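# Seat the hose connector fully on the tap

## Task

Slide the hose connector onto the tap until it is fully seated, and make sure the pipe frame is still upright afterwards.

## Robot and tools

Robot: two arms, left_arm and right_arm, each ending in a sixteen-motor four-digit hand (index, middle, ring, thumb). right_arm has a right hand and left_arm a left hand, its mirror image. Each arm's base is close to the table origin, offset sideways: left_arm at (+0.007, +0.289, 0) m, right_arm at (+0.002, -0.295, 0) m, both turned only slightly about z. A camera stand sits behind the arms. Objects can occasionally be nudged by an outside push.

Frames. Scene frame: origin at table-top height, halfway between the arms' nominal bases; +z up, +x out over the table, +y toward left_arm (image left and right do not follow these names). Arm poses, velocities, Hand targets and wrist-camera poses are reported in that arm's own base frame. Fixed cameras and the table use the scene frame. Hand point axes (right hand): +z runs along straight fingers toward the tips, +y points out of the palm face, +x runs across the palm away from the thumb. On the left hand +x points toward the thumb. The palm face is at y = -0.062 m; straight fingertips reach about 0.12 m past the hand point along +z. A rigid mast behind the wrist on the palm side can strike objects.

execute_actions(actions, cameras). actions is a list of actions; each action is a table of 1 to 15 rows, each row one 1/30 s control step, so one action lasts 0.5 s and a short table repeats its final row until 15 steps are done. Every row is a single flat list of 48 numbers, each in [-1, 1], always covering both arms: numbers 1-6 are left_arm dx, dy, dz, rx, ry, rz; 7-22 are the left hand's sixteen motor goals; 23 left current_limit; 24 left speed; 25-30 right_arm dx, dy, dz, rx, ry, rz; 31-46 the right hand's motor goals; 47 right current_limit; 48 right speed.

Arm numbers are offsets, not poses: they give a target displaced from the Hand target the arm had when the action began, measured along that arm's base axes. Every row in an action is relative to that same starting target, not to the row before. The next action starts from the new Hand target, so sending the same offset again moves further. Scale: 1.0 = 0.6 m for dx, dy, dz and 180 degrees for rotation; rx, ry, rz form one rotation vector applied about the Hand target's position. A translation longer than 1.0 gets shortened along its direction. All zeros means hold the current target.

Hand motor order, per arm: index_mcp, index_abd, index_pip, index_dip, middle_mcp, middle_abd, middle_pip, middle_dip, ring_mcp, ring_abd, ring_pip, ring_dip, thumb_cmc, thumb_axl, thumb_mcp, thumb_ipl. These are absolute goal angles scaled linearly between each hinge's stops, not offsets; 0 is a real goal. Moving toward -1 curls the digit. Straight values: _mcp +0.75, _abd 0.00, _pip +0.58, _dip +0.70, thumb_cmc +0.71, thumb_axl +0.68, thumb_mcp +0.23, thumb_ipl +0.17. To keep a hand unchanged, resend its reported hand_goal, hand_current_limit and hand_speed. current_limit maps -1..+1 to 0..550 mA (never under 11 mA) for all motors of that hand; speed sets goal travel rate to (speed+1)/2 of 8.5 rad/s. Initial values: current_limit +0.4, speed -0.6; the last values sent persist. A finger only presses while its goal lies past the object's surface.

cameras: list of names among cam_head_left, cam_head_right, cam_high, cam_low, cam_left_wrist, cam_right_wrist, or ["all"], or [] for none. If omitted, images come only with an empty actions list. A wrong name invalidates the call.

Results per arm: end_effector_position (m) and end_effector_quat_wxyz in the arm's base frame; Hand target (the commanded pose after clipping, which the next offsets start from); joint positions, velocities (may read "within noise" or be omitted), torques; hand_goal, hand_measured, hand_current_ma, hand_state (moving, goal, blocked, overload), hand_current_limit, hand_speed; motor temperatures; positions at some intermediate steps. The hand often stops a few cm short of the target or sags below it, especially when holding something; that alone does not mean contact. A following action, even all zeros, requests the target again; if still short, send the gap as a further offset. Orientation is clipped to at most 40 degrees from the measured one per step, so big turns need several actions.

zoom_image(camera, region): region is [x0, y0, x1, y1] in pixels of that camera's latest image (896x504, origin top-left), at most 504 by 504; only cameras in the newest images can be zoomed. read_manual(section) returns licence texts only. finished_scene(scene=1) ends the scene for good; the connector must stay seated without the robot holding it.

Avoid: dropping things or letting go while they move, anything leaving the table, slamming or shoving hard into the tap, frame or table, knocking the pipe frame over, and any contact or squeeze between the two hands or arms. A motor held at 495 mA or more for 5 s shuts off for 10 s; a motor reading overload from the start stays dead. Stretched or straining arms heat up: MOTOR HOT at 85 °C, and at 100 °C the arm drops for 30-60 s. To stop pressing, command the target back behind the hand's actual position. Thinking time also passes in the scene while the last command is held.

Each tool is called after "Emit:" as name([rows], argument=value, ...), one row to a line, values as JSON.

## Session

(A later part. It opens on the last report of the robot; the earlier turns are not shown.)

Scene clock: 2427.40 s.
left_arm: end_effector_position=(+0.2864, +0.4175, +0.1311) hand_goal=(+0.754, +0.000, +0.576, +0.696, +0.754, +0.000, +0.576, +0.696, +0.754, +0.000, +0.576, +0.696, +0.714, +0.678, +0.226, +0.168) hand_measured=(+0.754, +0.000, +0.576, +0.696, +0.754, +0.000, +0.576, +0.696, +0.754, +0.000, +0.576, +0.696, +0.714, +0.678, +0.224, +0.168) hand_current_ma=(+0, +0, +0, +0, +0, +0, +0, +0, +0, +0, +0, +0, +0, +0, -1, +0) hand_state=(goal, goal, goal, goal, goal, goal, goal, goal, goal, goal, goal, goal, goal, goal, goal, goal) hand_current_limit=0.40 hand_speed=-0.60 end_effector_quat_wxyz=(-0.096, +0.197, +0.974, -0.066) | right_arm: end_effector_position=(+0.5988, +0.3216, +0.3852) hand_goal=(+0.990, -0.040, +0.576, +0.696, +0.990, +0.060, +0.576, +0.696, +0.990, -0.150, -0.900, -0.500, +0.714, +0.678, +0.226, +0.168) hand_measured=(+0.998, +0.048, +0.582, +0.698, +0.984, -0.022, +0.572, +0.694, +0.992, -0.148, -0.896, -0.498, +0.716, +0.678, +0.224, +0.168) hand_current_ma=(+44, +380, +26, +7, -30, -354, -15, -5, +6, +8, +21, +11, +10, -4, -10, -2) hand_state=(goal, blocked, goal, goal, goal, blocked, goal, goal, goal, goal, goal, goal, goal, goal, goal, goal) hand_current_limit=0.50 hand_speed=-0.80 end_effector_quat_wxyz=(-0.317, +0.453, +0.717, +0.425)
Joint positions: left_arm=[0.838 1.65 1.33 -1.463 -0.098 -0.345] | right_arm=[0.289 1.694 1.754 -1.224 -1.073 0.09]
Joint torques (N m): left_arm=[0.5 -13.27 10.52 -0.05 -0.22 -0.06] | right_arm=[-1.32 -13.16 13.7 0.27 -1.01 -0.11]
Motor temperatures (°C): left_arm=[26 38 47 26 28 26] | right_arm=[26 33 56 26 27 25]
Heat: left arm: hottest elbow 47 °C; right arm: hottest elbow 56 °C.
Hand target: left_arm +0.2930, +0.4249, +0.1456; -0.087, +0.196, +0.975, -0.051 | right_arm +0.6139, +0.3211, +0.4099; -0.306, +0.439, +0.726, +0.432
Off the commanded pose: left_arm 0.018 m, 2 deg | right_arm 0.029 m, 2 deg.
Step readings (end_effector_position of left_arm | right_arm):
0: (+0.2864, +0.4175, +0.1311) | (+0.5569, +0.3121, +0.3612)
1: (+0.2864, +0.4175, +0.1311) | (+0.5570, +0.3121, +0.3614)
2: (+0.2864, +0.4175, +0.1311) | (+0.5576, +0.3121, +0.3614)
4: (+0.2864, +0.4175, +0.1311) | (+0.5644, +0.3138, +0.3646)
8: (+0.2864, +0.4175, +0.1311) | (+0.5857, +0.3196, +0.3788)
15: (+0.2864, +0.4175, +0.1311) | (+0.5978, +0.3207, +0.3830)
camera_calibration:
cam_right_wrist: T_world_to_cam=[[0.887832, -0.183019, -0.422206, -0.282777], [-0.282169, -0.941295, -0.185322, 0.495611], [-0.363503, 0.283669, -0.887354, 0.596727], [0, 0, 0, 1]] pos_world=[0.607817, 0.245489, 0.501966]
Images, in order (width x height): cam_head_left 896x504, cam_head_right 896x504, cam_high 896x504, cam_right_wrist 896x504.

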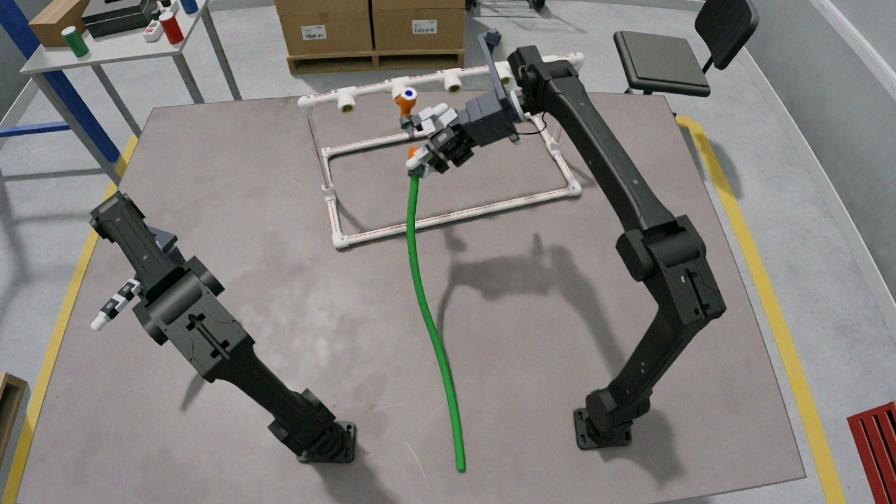

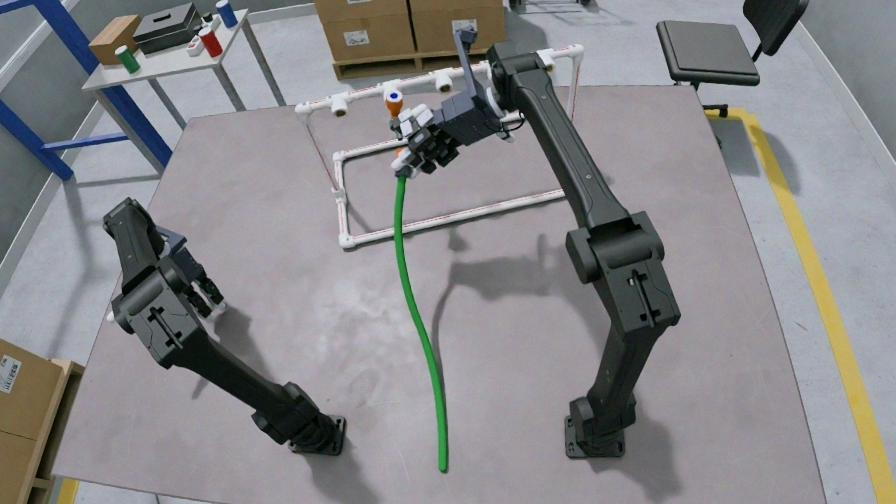

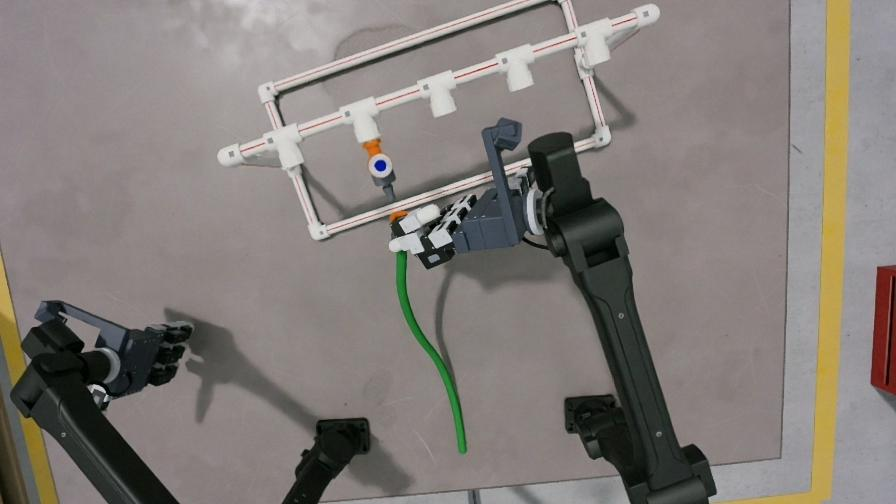

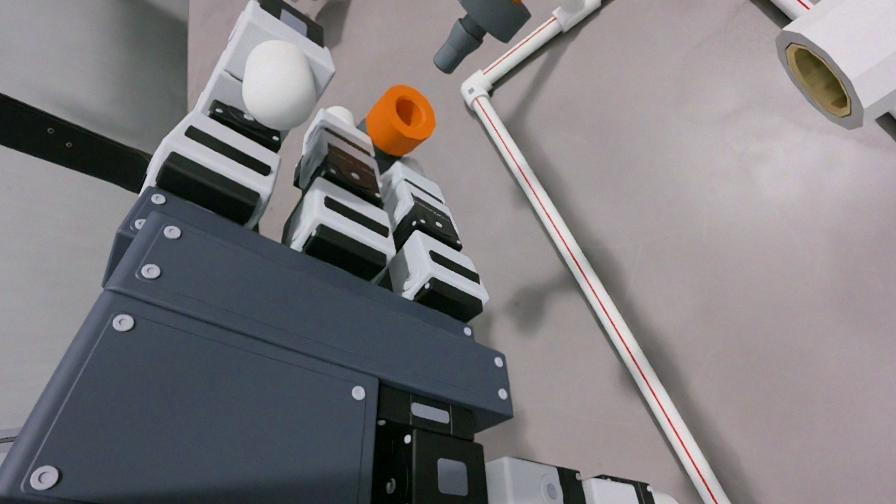

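Emit:
execute_actions([
  [[0,0,0,0,0,0,0.754,0,0.576,0.696,0.754,0,0.576,0.696,0.754,0,0.576,0.696,0.714,0.678,0.226,0.168,0.4,-0.6,0.0307,0.0135,0.0025,0,0,0,0.99,-0.04,0.576,0.696,0.99,0.06,0.576,0.696,0.99,-0.15,-0.9,-0.5,0.714,0.678,0.226,0.168,0.5,-0.8]],
], cameras=["cam_head_left","cam_high","cam_right_wrist"])

Emit:
zoom_image(camera="cam_head_left", region=[380, 90, 460, 190])

Emit:
zoom_image(camera="cam_high", region=[350, 150, 450, 280])

Emit:
zoom_image(camera="cam_right_wrist", region=[340, 20, 540, 180])

Scene clock: 2484.40 s.
left_arm: end_effector_position=(+0.2864, +0.4175, +0.1311) hand_goal=(+0.754, +0.000, +0.576, +0.696, +0.754, +0.000, +0.576, +0.696, +0.754, +0.000, +0.576, +0.696, +0.714, +0.678, +0.226, +0.168) hand_measured=(+0.754, +0.000, +0.576, +0.696, +0.754, +0.000, +0.576, +0.696, +0.754, +0.000, +0.576, +0.696, +0.714, +0.678, +0.224, +0.168) hand_current_ma=(+0, +0, +0, +0, +0, +0, +0, +0, +0, +0, +0, +0, +0, +0, -1, +0) hand_state=(goal, goal, goal, goal, goal, goal, goal, goal, goal, goal, goal, goal, goal, goal, goal, goal) hand_current_limit=0.40 hand_speed=-0.60 end_effector_quat_wxyz=(-0.096, +0.197, +0.974, -0.066) | right_arm: end_effector_position=(+0.6198, +0.3290, +0.3880) hand_goal=(+0.990, -0.040, +0.576, +0.696, +0.990, +0.060, +0.576, +0.696, +0.990, -0.150, -0.900, -0.500, +0.714, +0.678, +0.226, +0.168) hand_measured=(+1.000, +0.048, +0.582, +0.698, +0.984, -0.022, +0.572, +0.694, +0.992, -0.148, -0.896, -0.498, +0.716, +0.678, +0.224, +0.168) hand_current_ma=(+48, +380, +27, +7, -35, -354, -15, -7, +6, +8, +21, +11, +10, -4, -10, -2) hand_state=(goal, blocked, goal, goal, goal, blocked, goal, goal, goal, goal, goal, goal, goal, goal, goal, goal) hand_current_limit=0.50 hand_speed=-0.80 end_effector_quat_wxyz=(-0.319, +0.451, +0.721, +0.418)
Joint positions: left_arm=[0.838 1.65 1.33 -1.463 -0.098 -0.345] | right_arm=[0.289 1.772 1.873 -1.299 -1.071 0.058]
Joint torques (N m): left_arm=[0.67 -13.16 10.58 -0.13 -0.22 -0.06] | right_arm=[-1.14 -14.27 13.56 0.28 -1.03 -0.11]
Motor temperatures (°C): left_arm=[26 38 47 26 28 26] | right_arm=[26 34 60 26 28 25]
Heat: left arm: hottest elbow 47 °C; right arm: hottest elbow 60 °C.
Hand target: left_arm +0.2930, +0.4249, +0.1456; -0.087, +0.196, +0.975, -0.051 | right_arm +0.6323, +0.3292, +0.4116; -0.306, +0.439, +0.726, +0.432
Off the commanded pose: left_arm 0.018 m, 2 deg | right_arm 0.027 m, 3 deg.
Step readings (end_effector_position of left_arm | right_arm):
0: (+0.2864, +0.4175, +0.1311) | (+0.5987, +0.3216, +0.3852)
1: (+0.2864, +0.4175, +0.1311) | (+0.5988, +0.3216, +0.3856)
2: (+0.2864, +0.4175, +0.1311) | (+0.5993, +0.3217, +0.3856)
4: (+0.2864, +0.4175, +0.1311) | (+0.6036, +0.3230, +0.3880)
8: (+0.2864, +0.4175, +0.1311) | (+0.6146, +0.3266, +0.3917)
15: (+0.2864, +0.4175, +0.1311) | (+0.6198, +0.3286, +0.3854)
camera_calibration:
cam_right_wrist: T_world_to_cam=[[0.88869, -0.17474, -0.423906, -0.301534], [-0.269964, -0.946701, -0.175717, 0.499545], [-0.370607, 0.270597, -0.888497, 0.613853], [0, 0, 0, 1]] pos_world=[0.630328, 0.254123, 0.505363]
Images, in order (width x height): cam_head_left 896x504, cam_high 896x504, cam_right_wrist 896x504.

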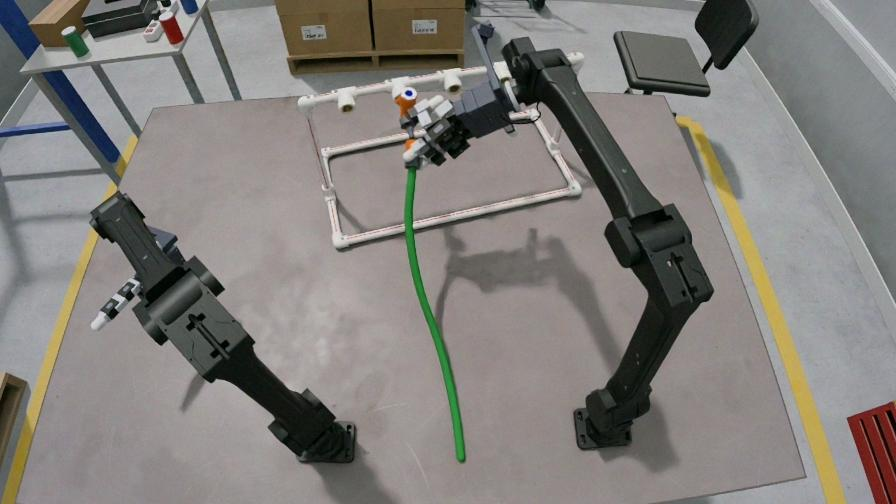

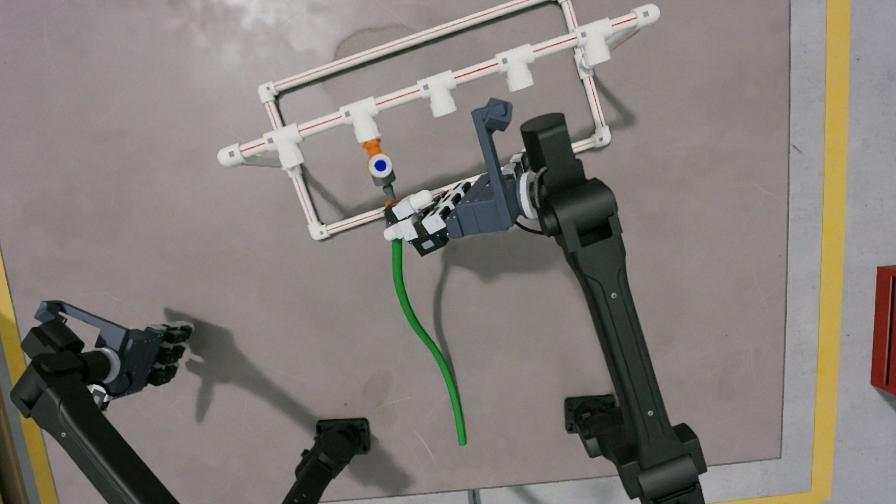

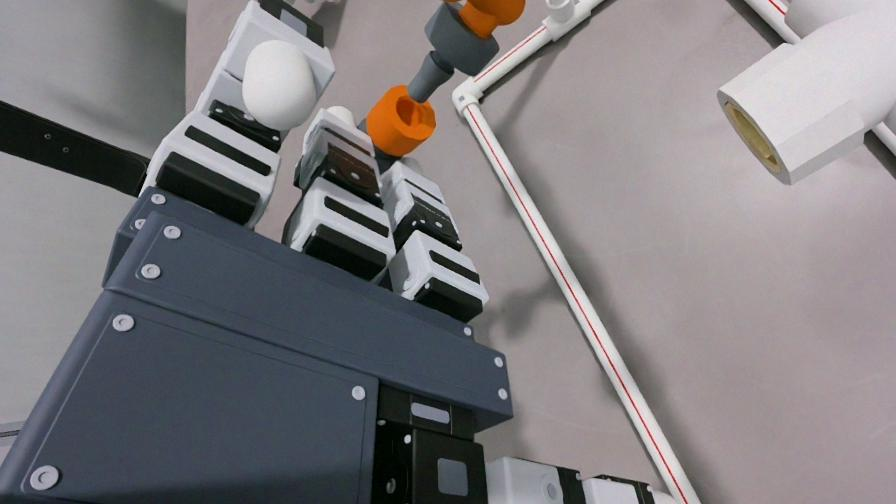

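Scaled by 5.040.

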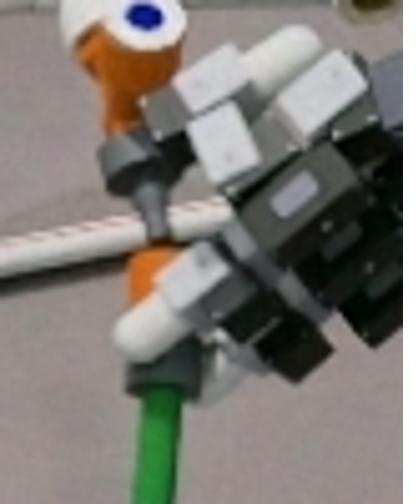

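Scaled by 3.877.

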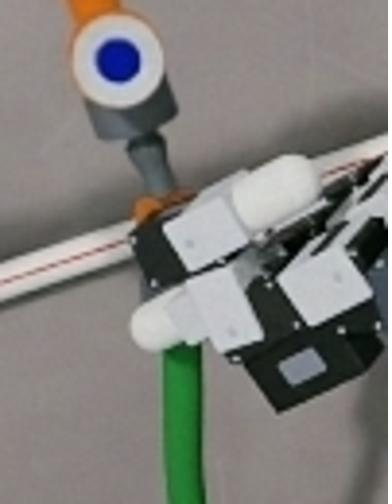

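Scaled by 2.520.

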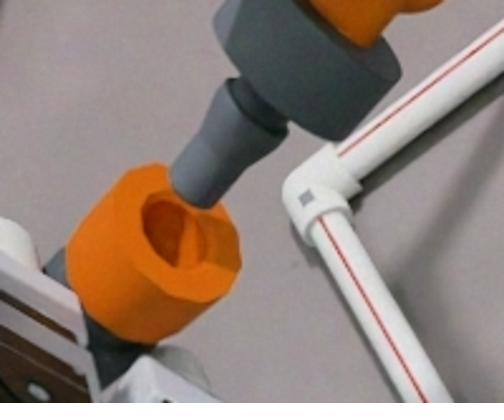

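Emit:
execute_actions([
  [[0,0,0,0,0,0,0.754,0,0.576,0.696,0.754,0,0.576,0.696,0.754,0,0.576,0.696,0.714,0.678,0.226,0.168,0.4,-0.6,0.0218,0.0105,0.0115,0,0,0,0.99,-0.04,0.576,0.696,0.99,0.06,0.576,0.696,0.99,-0.15,-0.9,-0.5,0.714,0.678,0.226,0.168,0.5,-0.8]],
], cameras=["cam_head_left","cam_high","cam_right_wrist"])

Emit:
zoom_image(camera="cam_head_left", region=[380, 90, 460, 190])

Emit:
zoom_image(camera="cam_high", region=[350, 150, 450, 280])

Emit:
zoom_image(camera="cam_right_wrist", region=[340, 20, 540, 180])

Scene clock: 2522.83 s.
left_arm: end_effector_position=(+0.2864, +0.4175, +0.1311) hand_goal=(+0.754, +0.000, +0.576, +0.696, +0.754, +0.000, +0.576, +0.696, +0.754, +0.000, +0.576, +0.696, +0.714, +0.678, +0.226, +0.168) hand_measured=(+0.754, +0.000, +0.576, +0.696, +0.754, +0.000, +0.576, +0.696, +0.754, +0.000, +0.576, +0.696, +0.714, +0.678, +0.224, +0.168) hand_current_ma=(+0, +0, +0, +0, +0, +0, +0, +0, +0, +0, +0, +0, +0, +0, -1, +0) hand_state=(goal, goal, goal, goal, goal, goal, goal, goal, goal, goal, goal, goal, goal, goal, goal, goal) hand_current_limit=0.40 hand_speed=-0.60 end_effector_quat_wxyz=(-0.096, +0.197, +0.974, -0.066) | right_arm: end_effector_position=(+0.6342, +0.3332, +0.3970) hand_goal=(+0.990, -0.040, +0.576, +0.696, +0.990, +0.060, +0.576, +0.696, +0.990, -0.150, -0.900, -0.500, +0.714, +0.678, +0.226, +0.168) hand_measured=(+1.000, +0.048, +0.582, +0.698, +0.984, -0.022, +0.572, +0.694, +0.992, -0.148, -0.896, -0.498, +0.716, +0.678, +0.224, +0.168) hand_current_ma=(+48, +380, +27, +7, -34, -354, -15, -7, +6, +8, +21, +11, +10, -4, -10, -2) hand_state=(goal, blocked, goal, goal, goal, blocked, goal, goal, goal, goal, goal, goal, goal, goal, goal, goal) hand_current_limit=0.50 hand_speed=-0.80 end_effector_quat_wxyz=(-0.316, +0.449, +0.722, +0.421)
Joint positions: left_arm=[0.838 1.65 1.33 -1.463 -0.098 -0.345] | right_arm=[0.289 1.816 1.956 -1.33 -1.07 0.058]
Joint torques (N m): left_arm=[0.79 -13.45 10.52 -0.01 -0.22 -0.05] | right_arm=[-0.85 -14.62 13.74 0.21 -1.01 -0.04]
Motor temperatures (°C): left_arm=[26 38 47 26 28 26] | right_arm=[26 37 65 26 28 25]
Heat: left arm: hottest elbow 47 °C; right arm: hottest elbow 65 °C.
Hand target: left_arm +0.2930, +0.4249, +0.1456; -0.087, +0.196, +0.975, -0.051 | right_arm +0.6453, +0.3355, +0.4184; -0.307, +0.439, +0.726, +0.432
Off the commanded pose: left_arm 0.018 m, 2 deg | right_arm 0.024 m, 2 deg.
Step readings (end_effector_position of left_arm | right_arm):
0: (+0.2864, +0.4175, +0.1311) | (+0.6198, +0.3290, +0.3880)
1: (+0.2864, +0.4175, +0.1311) | (+0.6198, +0.3290, +0.3882)
2: (+0.2864, +0.4175, +0.1311) | (+0.6202, +0.3291, +0.3885)
4: (+0.2864, +0.4175, +0.1311) | (+0.6231, +0.3299, +0.3911)
8: (+0.2864, +0.4175, +0.1311) | (+0.6305, +0.3321, +0.3974)
15: (+0.2864, +0.4175, +0.1311) | (+0.6338, +0.3331, +0.3978)
camera_calibration:
cam_right_wrist: T_world_to_cam=[[0.891967, -0.174219, -0.417184, -0.314708], [-0.268694, -0.946397, -0.179264, 0.509487], [-0.36359, 0.271993, -0.890967, 0.622174], [0, 0, 0, 1]] pos_world=[0.643822, 0.258122, 0.514378]
Images, in order (width x height): cam_head_left 896x504, cam_high 896x504, cam_right_wrist 896x504.

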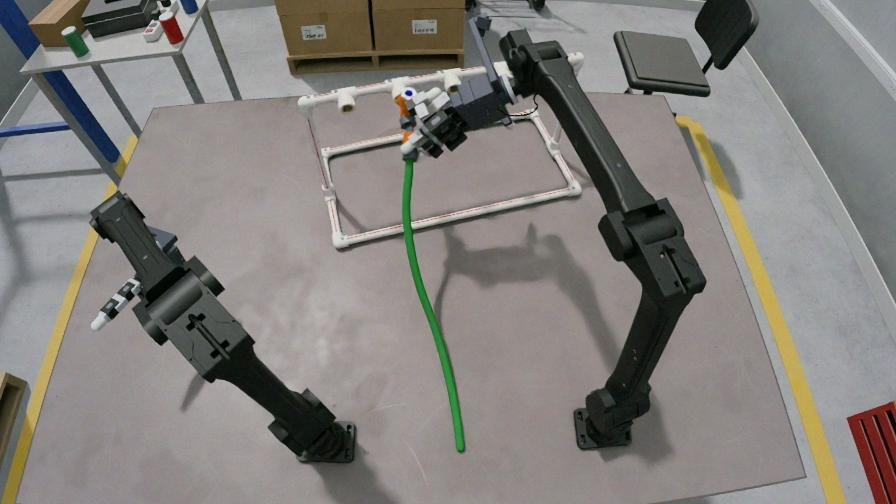

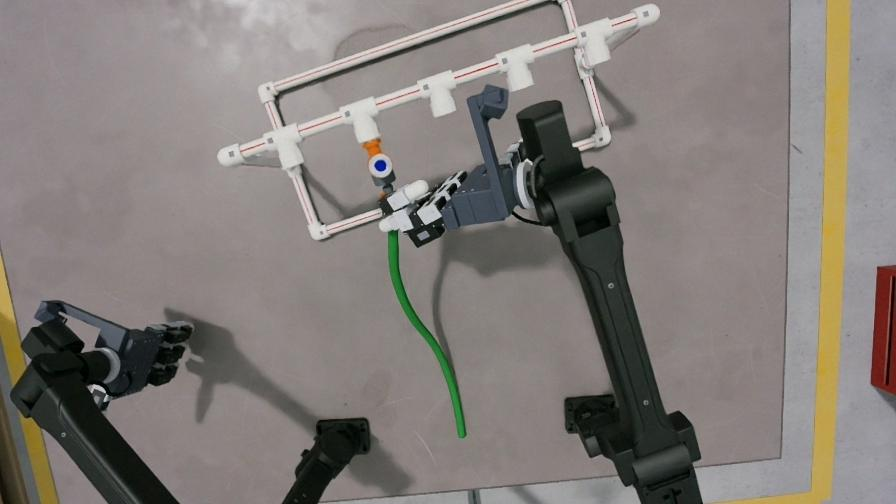

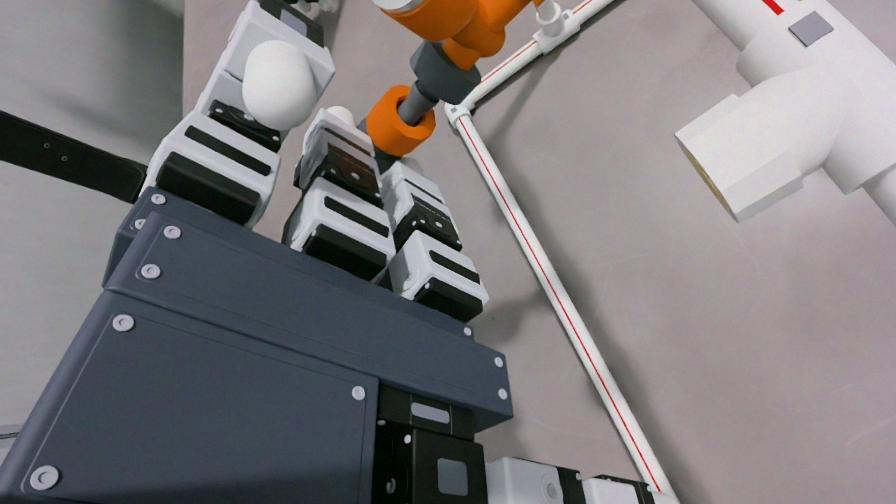

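Scaled by 5.040.

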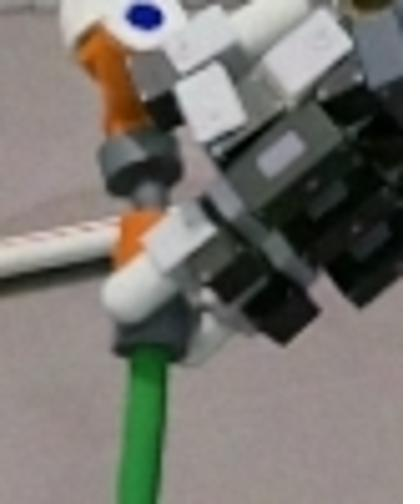

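Scaled by 3.877.

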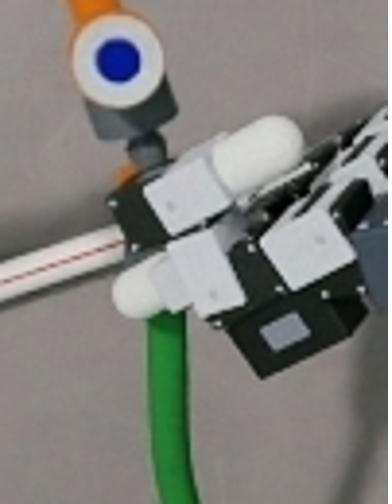

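Scaled by 2.520.

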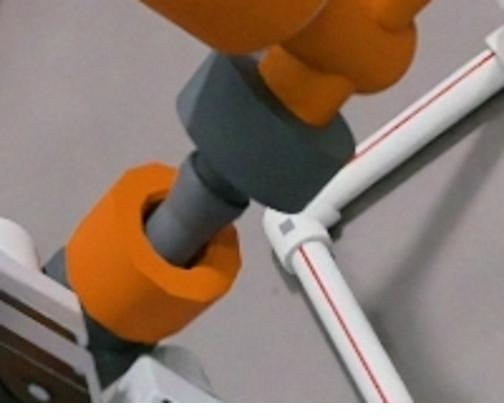

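Emit:
execute_actions([
  [[0,0,0,0,0,0,0.754,0,0.576,0.696,0.754,0,0.576,0.696,0.754,0,0.576,0.696,0.714,0.678,0.226,0.168,0.4,-0.6,0.0017,-0.02,0.0067,0,0,0,0.99,-0.04,0.576,0.696,0.99,0.06,0.576,0.696,0.99,-0.25,0.576,-0.98,0.714,0.678,0.226,0.168,0.5,-0.8]],
], cameras=["cam_head_left","cam_high","cam_right_wrist"])

Emit:
zoom_image(camera="cam_head_left", region=[380, 90, 460, 190])

Emit:
zoom_image(camera="cam_right_wrist", region=[340, 20, 540, 180])

Scene clock: 2580.53 s.
left_arm: end_effector_position=(+0.2864, +0.4175, +0.1311) hand_goal=(+0.754, +0.000, +0.576, +0.696, +0.754, +0.000, +0.576, +0.696, +0.754, +0.000, +0.576, +0.696, +0.714, +0.678, +0.226, +0.168) hand_measured=(+0.754, +0.000, +0.576, +0.696, +0.754, +0.000, +0.576, +0.696, +0.754, +0.000, +0.576, +0.696, +0.714, +0.678, +0.224, +0.168) hand_current_ma=(+0, +0, +0, +0, +0, +0, +0, +0, +0, +0, +0, +0, +0, +0, -1, +0) hand_state=(goal, goal, goal, goal, goal, goal, goal, goal, goal, goal, goal, goal, goal, goal, goal, goal) hand_current_limit=0.40 hand_speed=-0.60 end_effector_quat_wxyz=(-0.096, +0.197, +0.974, -0.066) | right_arm: end_effector_position=(+0.6330, +0.3274, +0.3986) hand_goal=(+0.990, -0.040, +0.576, +0.696, +0.990, +0.060, +0.576, +0.696, +0.990, -0.250, +0.576, -0.980, +0.714, +0.678, +0.226, +0.168) hand_measured=(+0.996, +0.048, +0.580, +0.698, +0.982, -0.020, +0.572, +0.694, +0.992, -0.242, +0.574, -0.978, +0.716, +0.678, +0.224, +0.168) hand_current_ma=(+26, +380, +18, +7, -43, -351, -18, -7, +6, +30, -14, +12, +10, -4, -10, -2) hand_state=(goal, blocked, goal, goal, goal, blocked, goal, goal, goal, goal, goal, goal, goal, goal, goal, goal) hand_current_limit=0.50 hand_speed=-0.80 end_effector_quat_wxyz=(-0.319, +0.449, +0.723, +0.416)
Joint positions: left_arm=[0.838 1.65 1.33 -1.463 -0.098 -0.345] | right_arm=[0.279 1.822 1.975 -1.381 -1.073 0.024]
Joint torques (N m): left_arm=[0.56 -12.98 10.54 -0.09 -0.23 -0.04] | right_arm=[-1.61 -14.68 13.67 0.14 -1.18 -0.1]
Motor temperatures (°C): left_arm=[26 38 47 26 28 26] | right_arm=[26 34 62 26 28 25]
Heat: left arm: hottest elbow 47 °C; right arm: hottest elbow 62 °C.
Hand target: left_arm +0.2930, +0.4249, +0.1456; -0.087, +0.196, +0.975, -0.051 | right_arm +0.6465, +0.3235, +0.4225; -0.306, +0.439, +0.726, +0.433
Off the commanded pose: left_arm 0.018 m, 2 deg | right_arm 0.028 m, 3 deg.
Step readings (end_effector_position of left_arm | right_arm):
0: (+0.2864, +0.4175, +0.1311) | (+0.6343, +0.3332, +0.3974)
1: (+0.2864, +0.4175, +0.1311) | (+0.6342, +0.3332, +0.3973)
2: (+0.2864, +0.4175, +0.1311) | (+0.6339, +0.3332, +0.3970)
4: (+0.2864, +0.4175, +0.1311) | (+0.6333, +0.3318, +0.3970)
8: (+0.2864, +0.4175, +0.1311) | (+0.6325, +0.3296, +0.3987)
15: (+0.2864, +0.4175, +0.1311) | (+0.6329, +0.3270, +0.3992)
camera_calibration:
cam_right_wrist: T_world_to_cam=[[0.88985, -0.170609, -0.423154, -0.311389], [-0.26405, -0.948926, -0.172678, 0.499197], [-0.372081, 0.265391, -0.889451, 0.63166], [0, 0, 0, 1]] pos_world=[0.643931, 0.252938, 0.516266]
Images, in order (width x height): cam_head_left 896x504, cam_high 896x504, cam_right_wrist 896x504.

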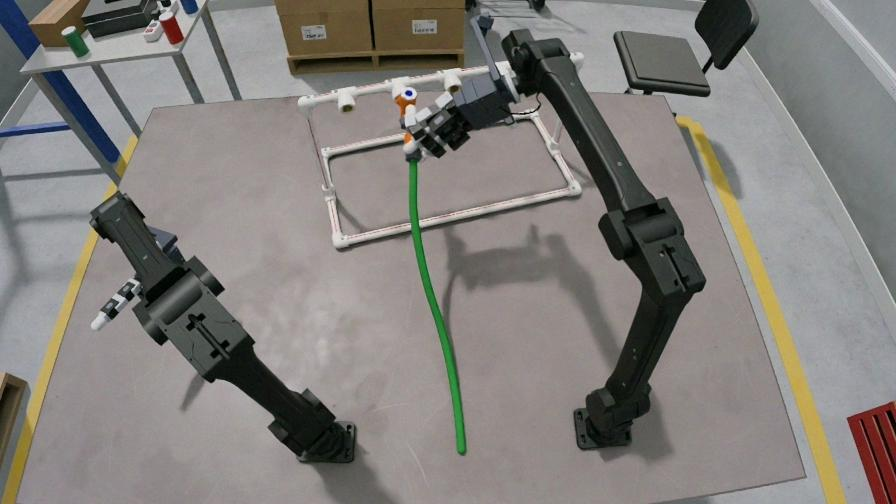

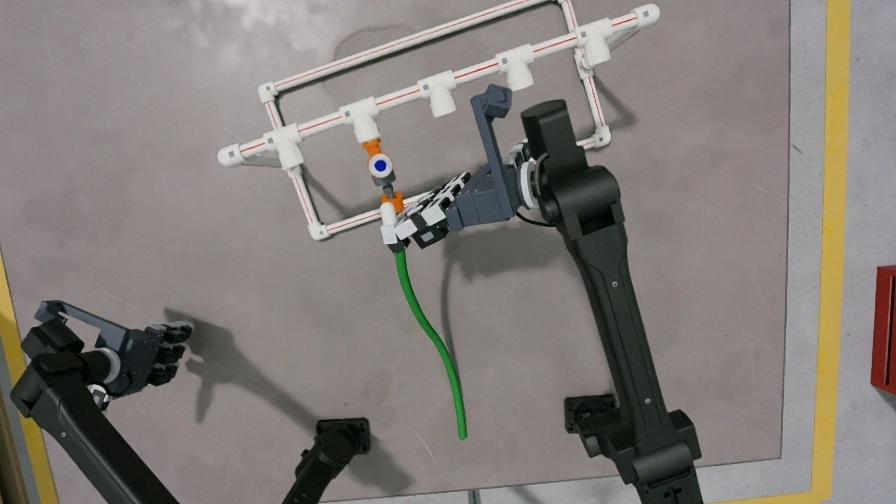

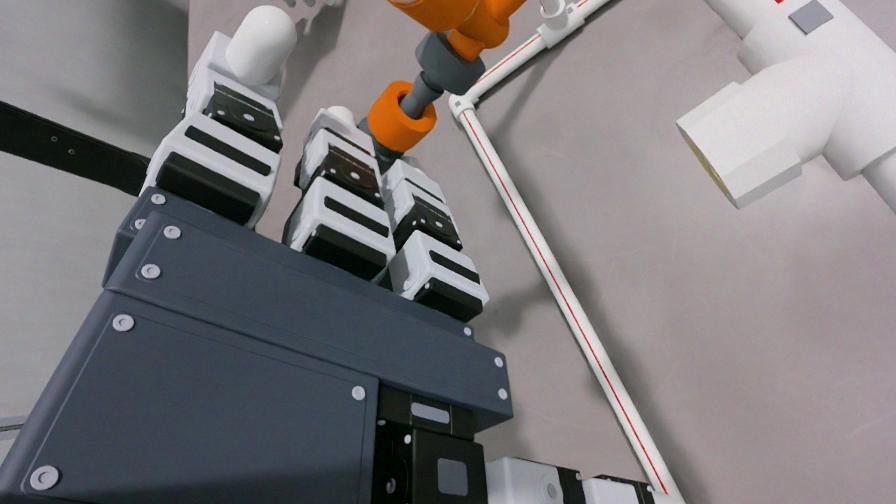

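Scaled by 5.040.

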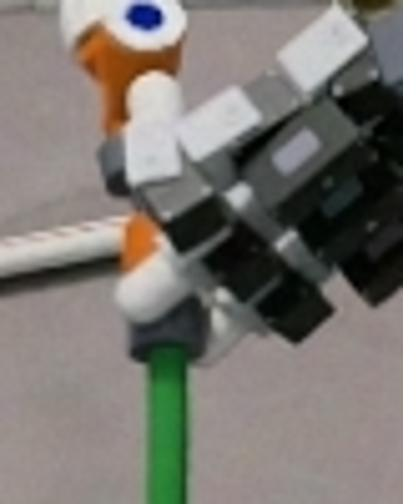

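Scaled by 2.520.

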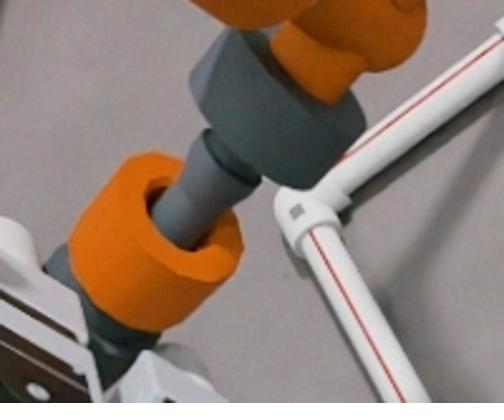

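Emit:
execute_actions([
  [[0,0,0,0,0,0,0.754,0,0.576,0.696,0.754,0,0.576,0.696,0.754,0,0.576,0.696,0.714,0.678,0.226,0.168,0.4,-0.6,0.012,-0.0115,0.009,0,0,0,0.99,-0.04,0.576,0.696,0.99,0.06,0.576,0.696,0.99,-0.25,0.576,0.696,0.714,0.678,0.226,0.168,0.5,-0.8]],
], cameras=["cam_head_left","cam_high","cam_right_wrist"])

Emit:
zoom_image(camera="cam_head_left", region=[380, 90, 460, 190])

Emit:
zoom_image(camera="cam_high", region=[350, 150, 450, 280])

Emit:
zoom_image(camera="cam_right_wrist", region=[340, 20, 540, 180])

Scene clock: 2597.93 s.
left_arm: end_effector_position=(+0.2864, +0.4175, +0.1311) hand_goal=(+0.754, +0.000, +0.576, +0.696, +0.754, +0.000, +0.576, +0.696, +0.754, +0.000, +0.576, +0.696, +0.714, +0.678, +0.226, +0.168) hand_measured=(+0.754, +0.000, +0.576, +0.696, +0.754, +0.000, +0.576, +0.696, +0.754, +0.000, +0.576, +0.696, +0.714, +0.678, +0.224, +0.168) hand_current_ma=(+0, +0, +0, +0, +0, +0, +0, +0, +0, +0, +0, +0, +0, +0, -1, +0) hand_state=(goal, goal, goal, goal, goal, goal, goal, goal, goal, goal, goal, goal, goal, goal, goal, goal) hand_current_limit=0.40 hand_speed=-0.60 end_effector_quat_wxyz=(-0.096, +0.197, +0.974, -0.066) | right_arm: end_effector_position=(+0.6390, +0.3232, +0.4013) hand_goal=(+0.990, -0.040, +0.576, +0.696, +0.990, +0.060, +0.576, +0.696, +0.990, -0.250, +0.576, +0.696, +0.714, +0.678, +0.226, +0.168) hand_measured=(+0.996, +0.048, +0.580, +0.698, +0.988, -0.020, +0.574, +0.694, +0.992, -0.242, +0.574, +0.694, +0.716, +0.678, +0.224, +0.168) hand_current_ma=(+34, +380, +18, +7, -12, -351, -10, -7, +6, +30, -14, -12, +10, -4, -10, -2) hand_state=(goal, blocked, goal, goal, goal, blocked, goal, goal, goal, goal, goal, goal, goal, goal, goal, goal) hand_current_limit=0.50 hand_speed=-0.80 end_effector_quat_wxyz=(-0.322, +0.449, +0.723, +0.414)
Joint positions: left_arm=[0.838 1.65 1.33 -1.463 -0.098 -0.345] | right_arm=[0.269 1.848 2.023 -1.434 -1.078 -0.003]
Joint torques (N m): left_arm=[0.5 -13.22 10.52 -0.1 -0.23 -0.05] | right_arm=[-1.85 -15.15 13.82 0.14 -1.21 -0.1]
Motor temperatures (°C): left_arm=[26 38 47 26 28 26] | right_arm=[26 35 64 26 29 25]
Heat: left arm: hottest elbow 47 °C; right arm: hottest elbow 64 °C.
Hand target: left_arm +0.2930, +0.4249, +0.1456; -0.087, +0.196, +0.975, -0.051 | right_arm +0.6535, +0.3166, +0.4279; -0.306, +0.439, +0.726, +0.432
Off the commanded pose: left_arm 0.018 m, 2 deg | right_arm 0.031 m, 3 deg.
Step readings (end_effector_position of left_arm | right_arm):
0: (+0.2864, +0.4175, +0.1311) | (+0.6330, +0.3274, +0.3986)
1: (+0.2864, +0.4175, +0.1311) | (+0.6329, +0.3274, +0.3986)
2: (+0.2864, +0.4175, +0.1311) | (+0.6330, +0.3272, +0.3989)
4: (+0.2864, +0.4175, +0.1311) | (+0.6339, +0.3271, +0.3996)
8: (+0.2864, +0.4175, +0.1311) | (+0.6370, +0.3250, +0.4006)
15: (+0.2864, +0.4175, +0.1311) | (+0.6390, +0.3229, +0.4010)
camera_calibration:
cam_right_wrist: T_world_to_cam=[[0.887514, -0.168701, -0.428787, -0.313198], [-0.262228, -0.950099, -0.168962, 0.4949], [-0.378886, 0.262396, -0.887465, 0.641861], [0, 0, 0, 1]] pos_world=[0.650937, 0.248945, 0.518953]
Images, in order (width x height): cam_head_left 896x504, cam_high 896x504, cam_right_wrist 896x504.

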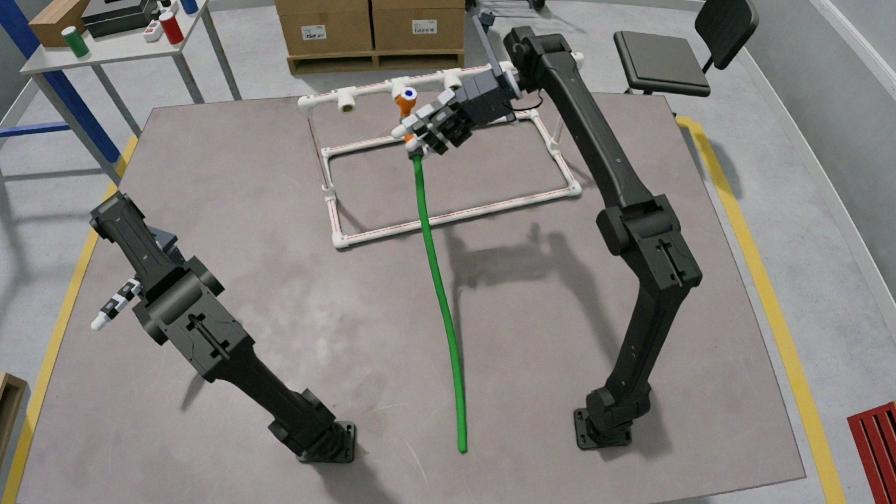

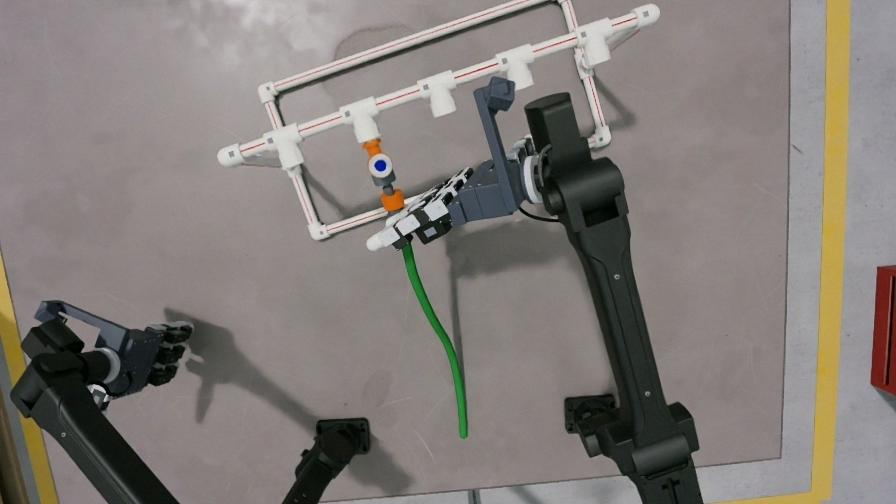

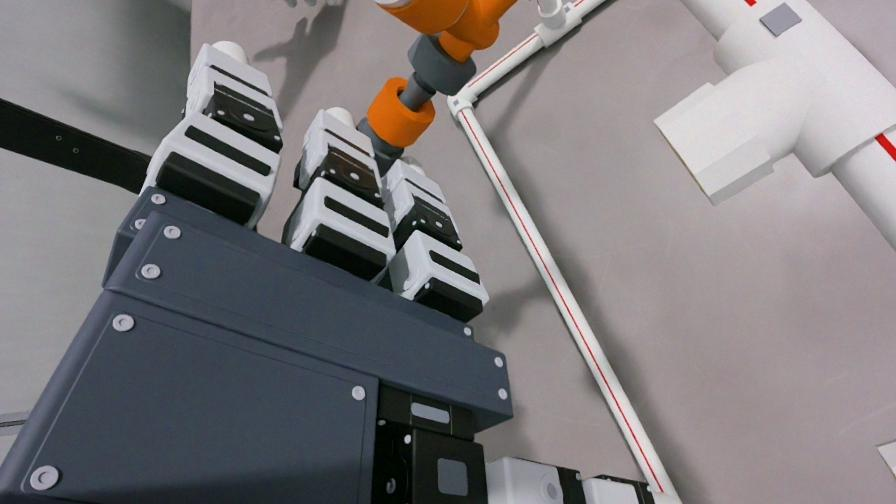

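Scaled by 5.040.

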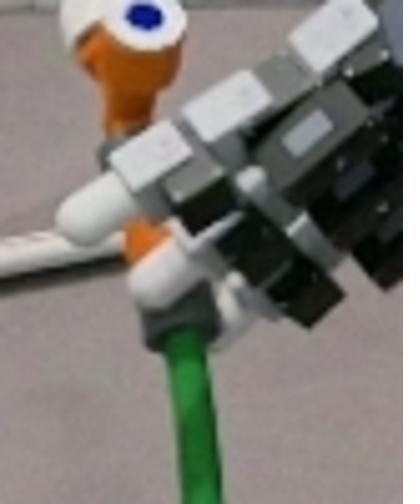

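Scaled by 3.877.

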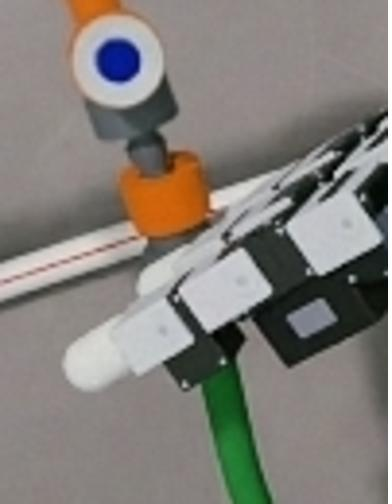

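Scaled by 2.520.

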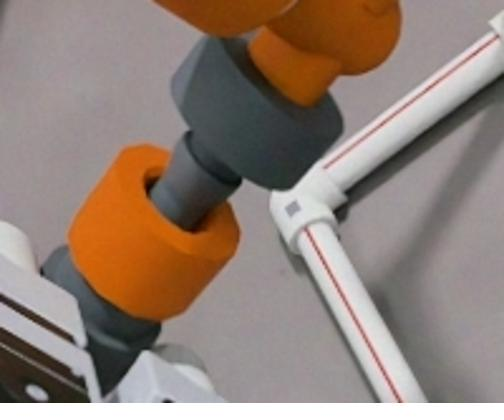

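Emit:
execute_actions([
  [[0,0,0,0,0,0,0.754,0,0.576,0.696,0.754,0,0.576,0.696,0.754,0,0.576,0.696,0.714,0.678,0.226,0.168,0.4,-0.6,0.012,0.0025,0.0048,0,0,0,0.99,-0.04,0.576,0.696,0.99,0.06,0.576,0.696,0.99,-0.25,0.576,0.696,0.714,0.678,0.226,0.168,0.5,-0.8]],
], cameras=["cam_high","cam_right_wrist"])

Emit:
zoom_image(camera="cam_high", region=[350, 150, 450, 280])

Emit:
zoom_image(camera="cam_right_wrist", region=[340, 20, 540, 180])

Scene clock: 2621.47 s.
left_arm: end_effector_position=(+0.2864, +0.4175, +0.1311) hand_goal=(+0.754, +0.000, +0.576, +0.696, +0.754, +0.000, +0.576, +0.696, +0.754, +0.000, +0.576, +0.696, +0.714, +0.678, +0.226, +0.168) hand_measured=(+0.754, +0.000, +0.576, +0.696, +0.754, +0.000, +0.576, +0.696, +0.754, +0.000, +0.576, +0.696, +0.714, +0.678, +0.224, +0.168) hand_current_ma=(+0, +0, +0, +0, +0, +0, +0, +0, +0, +0, +0, +0, +0, +0, -1, +0) hand_state=(goal, goal, goal, goal, goal, goal, goal, goal, goal, goal, goal, goal, goal, goal, goal, goal) hand_current_limit=0.40 hand_speed=-0.60 end_effector_quat_wxyz=(-0.096, +0.197, +0.974, -0.066) | right_arm: end_effector_position=(+0.6462, +0.3252, +0.4027) hand_goal=(+0.990, -0.040, +0.576, +0.696, +0.990, +0.060, +0.576, +0.696, +0.990, -0.250, +0.576, +0.696, +0.714, +0.678, +0.226, +0.168) hand_measured=(+0.998, +0.048, +0.580, +0.698, +0.990, -0.020, +0.576, +0.694, +0.992, -0.242, +0.574, +0.694, +0.716, +0.678, +0.224, +0.168) hand_current_ma=(+46, +380, +19, +7, +0, -351, -3, -7, +6, +30, -13, -12, +10, -4, -10, -2) hand_state=(goal, blocked, goal, goal, goal, blocked, goal, goal, goal, goal, goal, goal, goal, goal, goal, goal) hand_current_limit=0.50 hand_speed=-0.80 end_effector_quat_wxyz=(-0.324, +0.450, +0.723, +0.412)
Joint positions: left_arm=[0.838 1.65 1.33 -1.463 -0.098 -0.345] | right_arm=[0.269 1.876 2.069 -1.457 -1.078 -0.003]
Joint torques (N m): left_arm=[0.5 -13.39 10.51 -0.13 -0.23 -0.06] | right_arm=[-1.9 -15.85 13.91 0.23 -1.2 -0.12]
Motor temperatures (°C): left_arm=[26 38 47 26 28 26] | right_arm=[26 35 62 26 29 25]
Heat: left arm: hottest elbow 47 °C; right arm: hottest elbow 62 °C.
Hand target: left_arm +0.2930, +0.4249, +0.1456; -0.087, +0.196, +0.975, -0.051 | right_arm +0.6608, +0.3181, +0.4306; -0.307, +0.439, +0.726, +0.432
Off the commanded pose: left_arm 0.018 m, 2 deg | right_arm 0.032 m, 3 deg.
Step readings (end_effector_position of left_arm | right_arm):
0: (+0.2864, +0.4175, +0.1311) | (+0.6390, +0.3232, +0.4013)
1: (+0.2864, +0.4175, +0.1311) | (+0.6391, +0.3232, +0.4012)
2: (+0.2864, +0.4175, +0.1311) | (+0.6393, +0.3232, +0.4015)
4: (+0.2864, +0.4175, +0.1311) | (+0.6409, +0.3237, +0.4026)
8: (+0.2864, +0.4175, +0.1311) | (+0.6445, +0.3247, +0.4036)
15: (+0.2864, +0.4175, +0.1311) | (+0.6461, +0.3252, +0.4025)
camera_calibration:
cam_right_wrist: T_world_to_cam=[[0.885568, -0.168596, -0.432833, -0.315795], [-0.262667, -0.950279, -0.16726, 0.498721], [-0.383113, 0.261811, -0.885822, 0.647551], [0, 0, 0, 1]] pos_world=[0.65874, 0.251146, 0.520344]
Images, in order (width x height): cam_high 896x504, cam_right_wrist 896x504.

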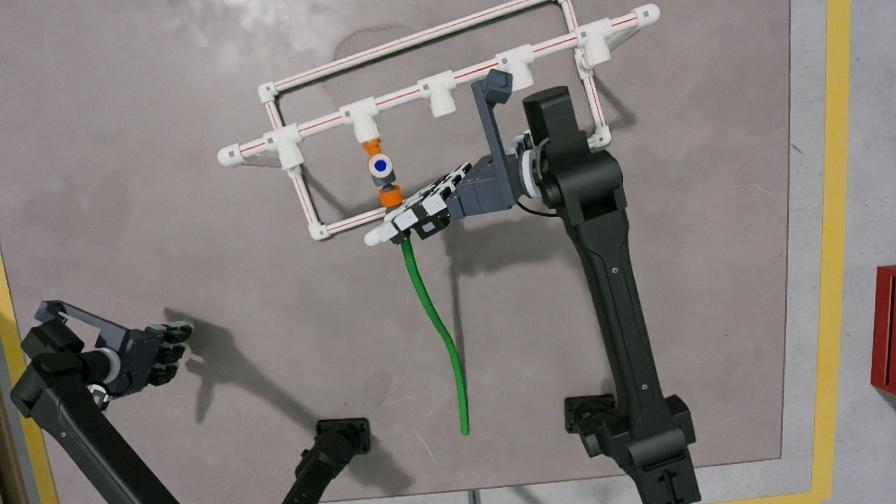

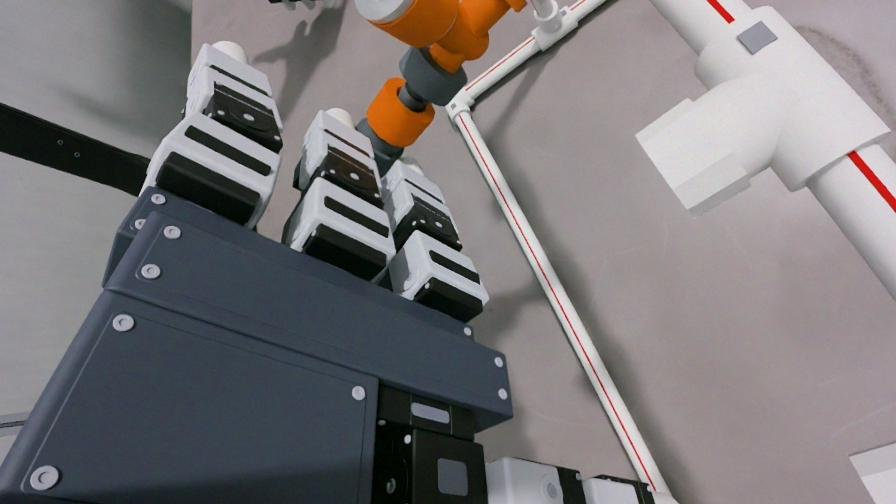

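Scaled by 3.877.

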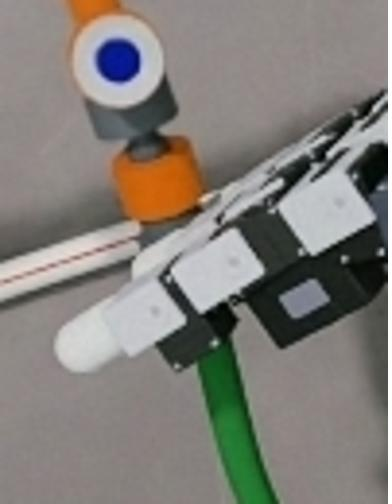

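Scaled by 2.520.

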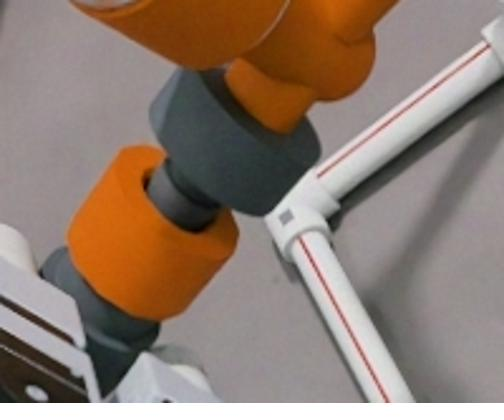

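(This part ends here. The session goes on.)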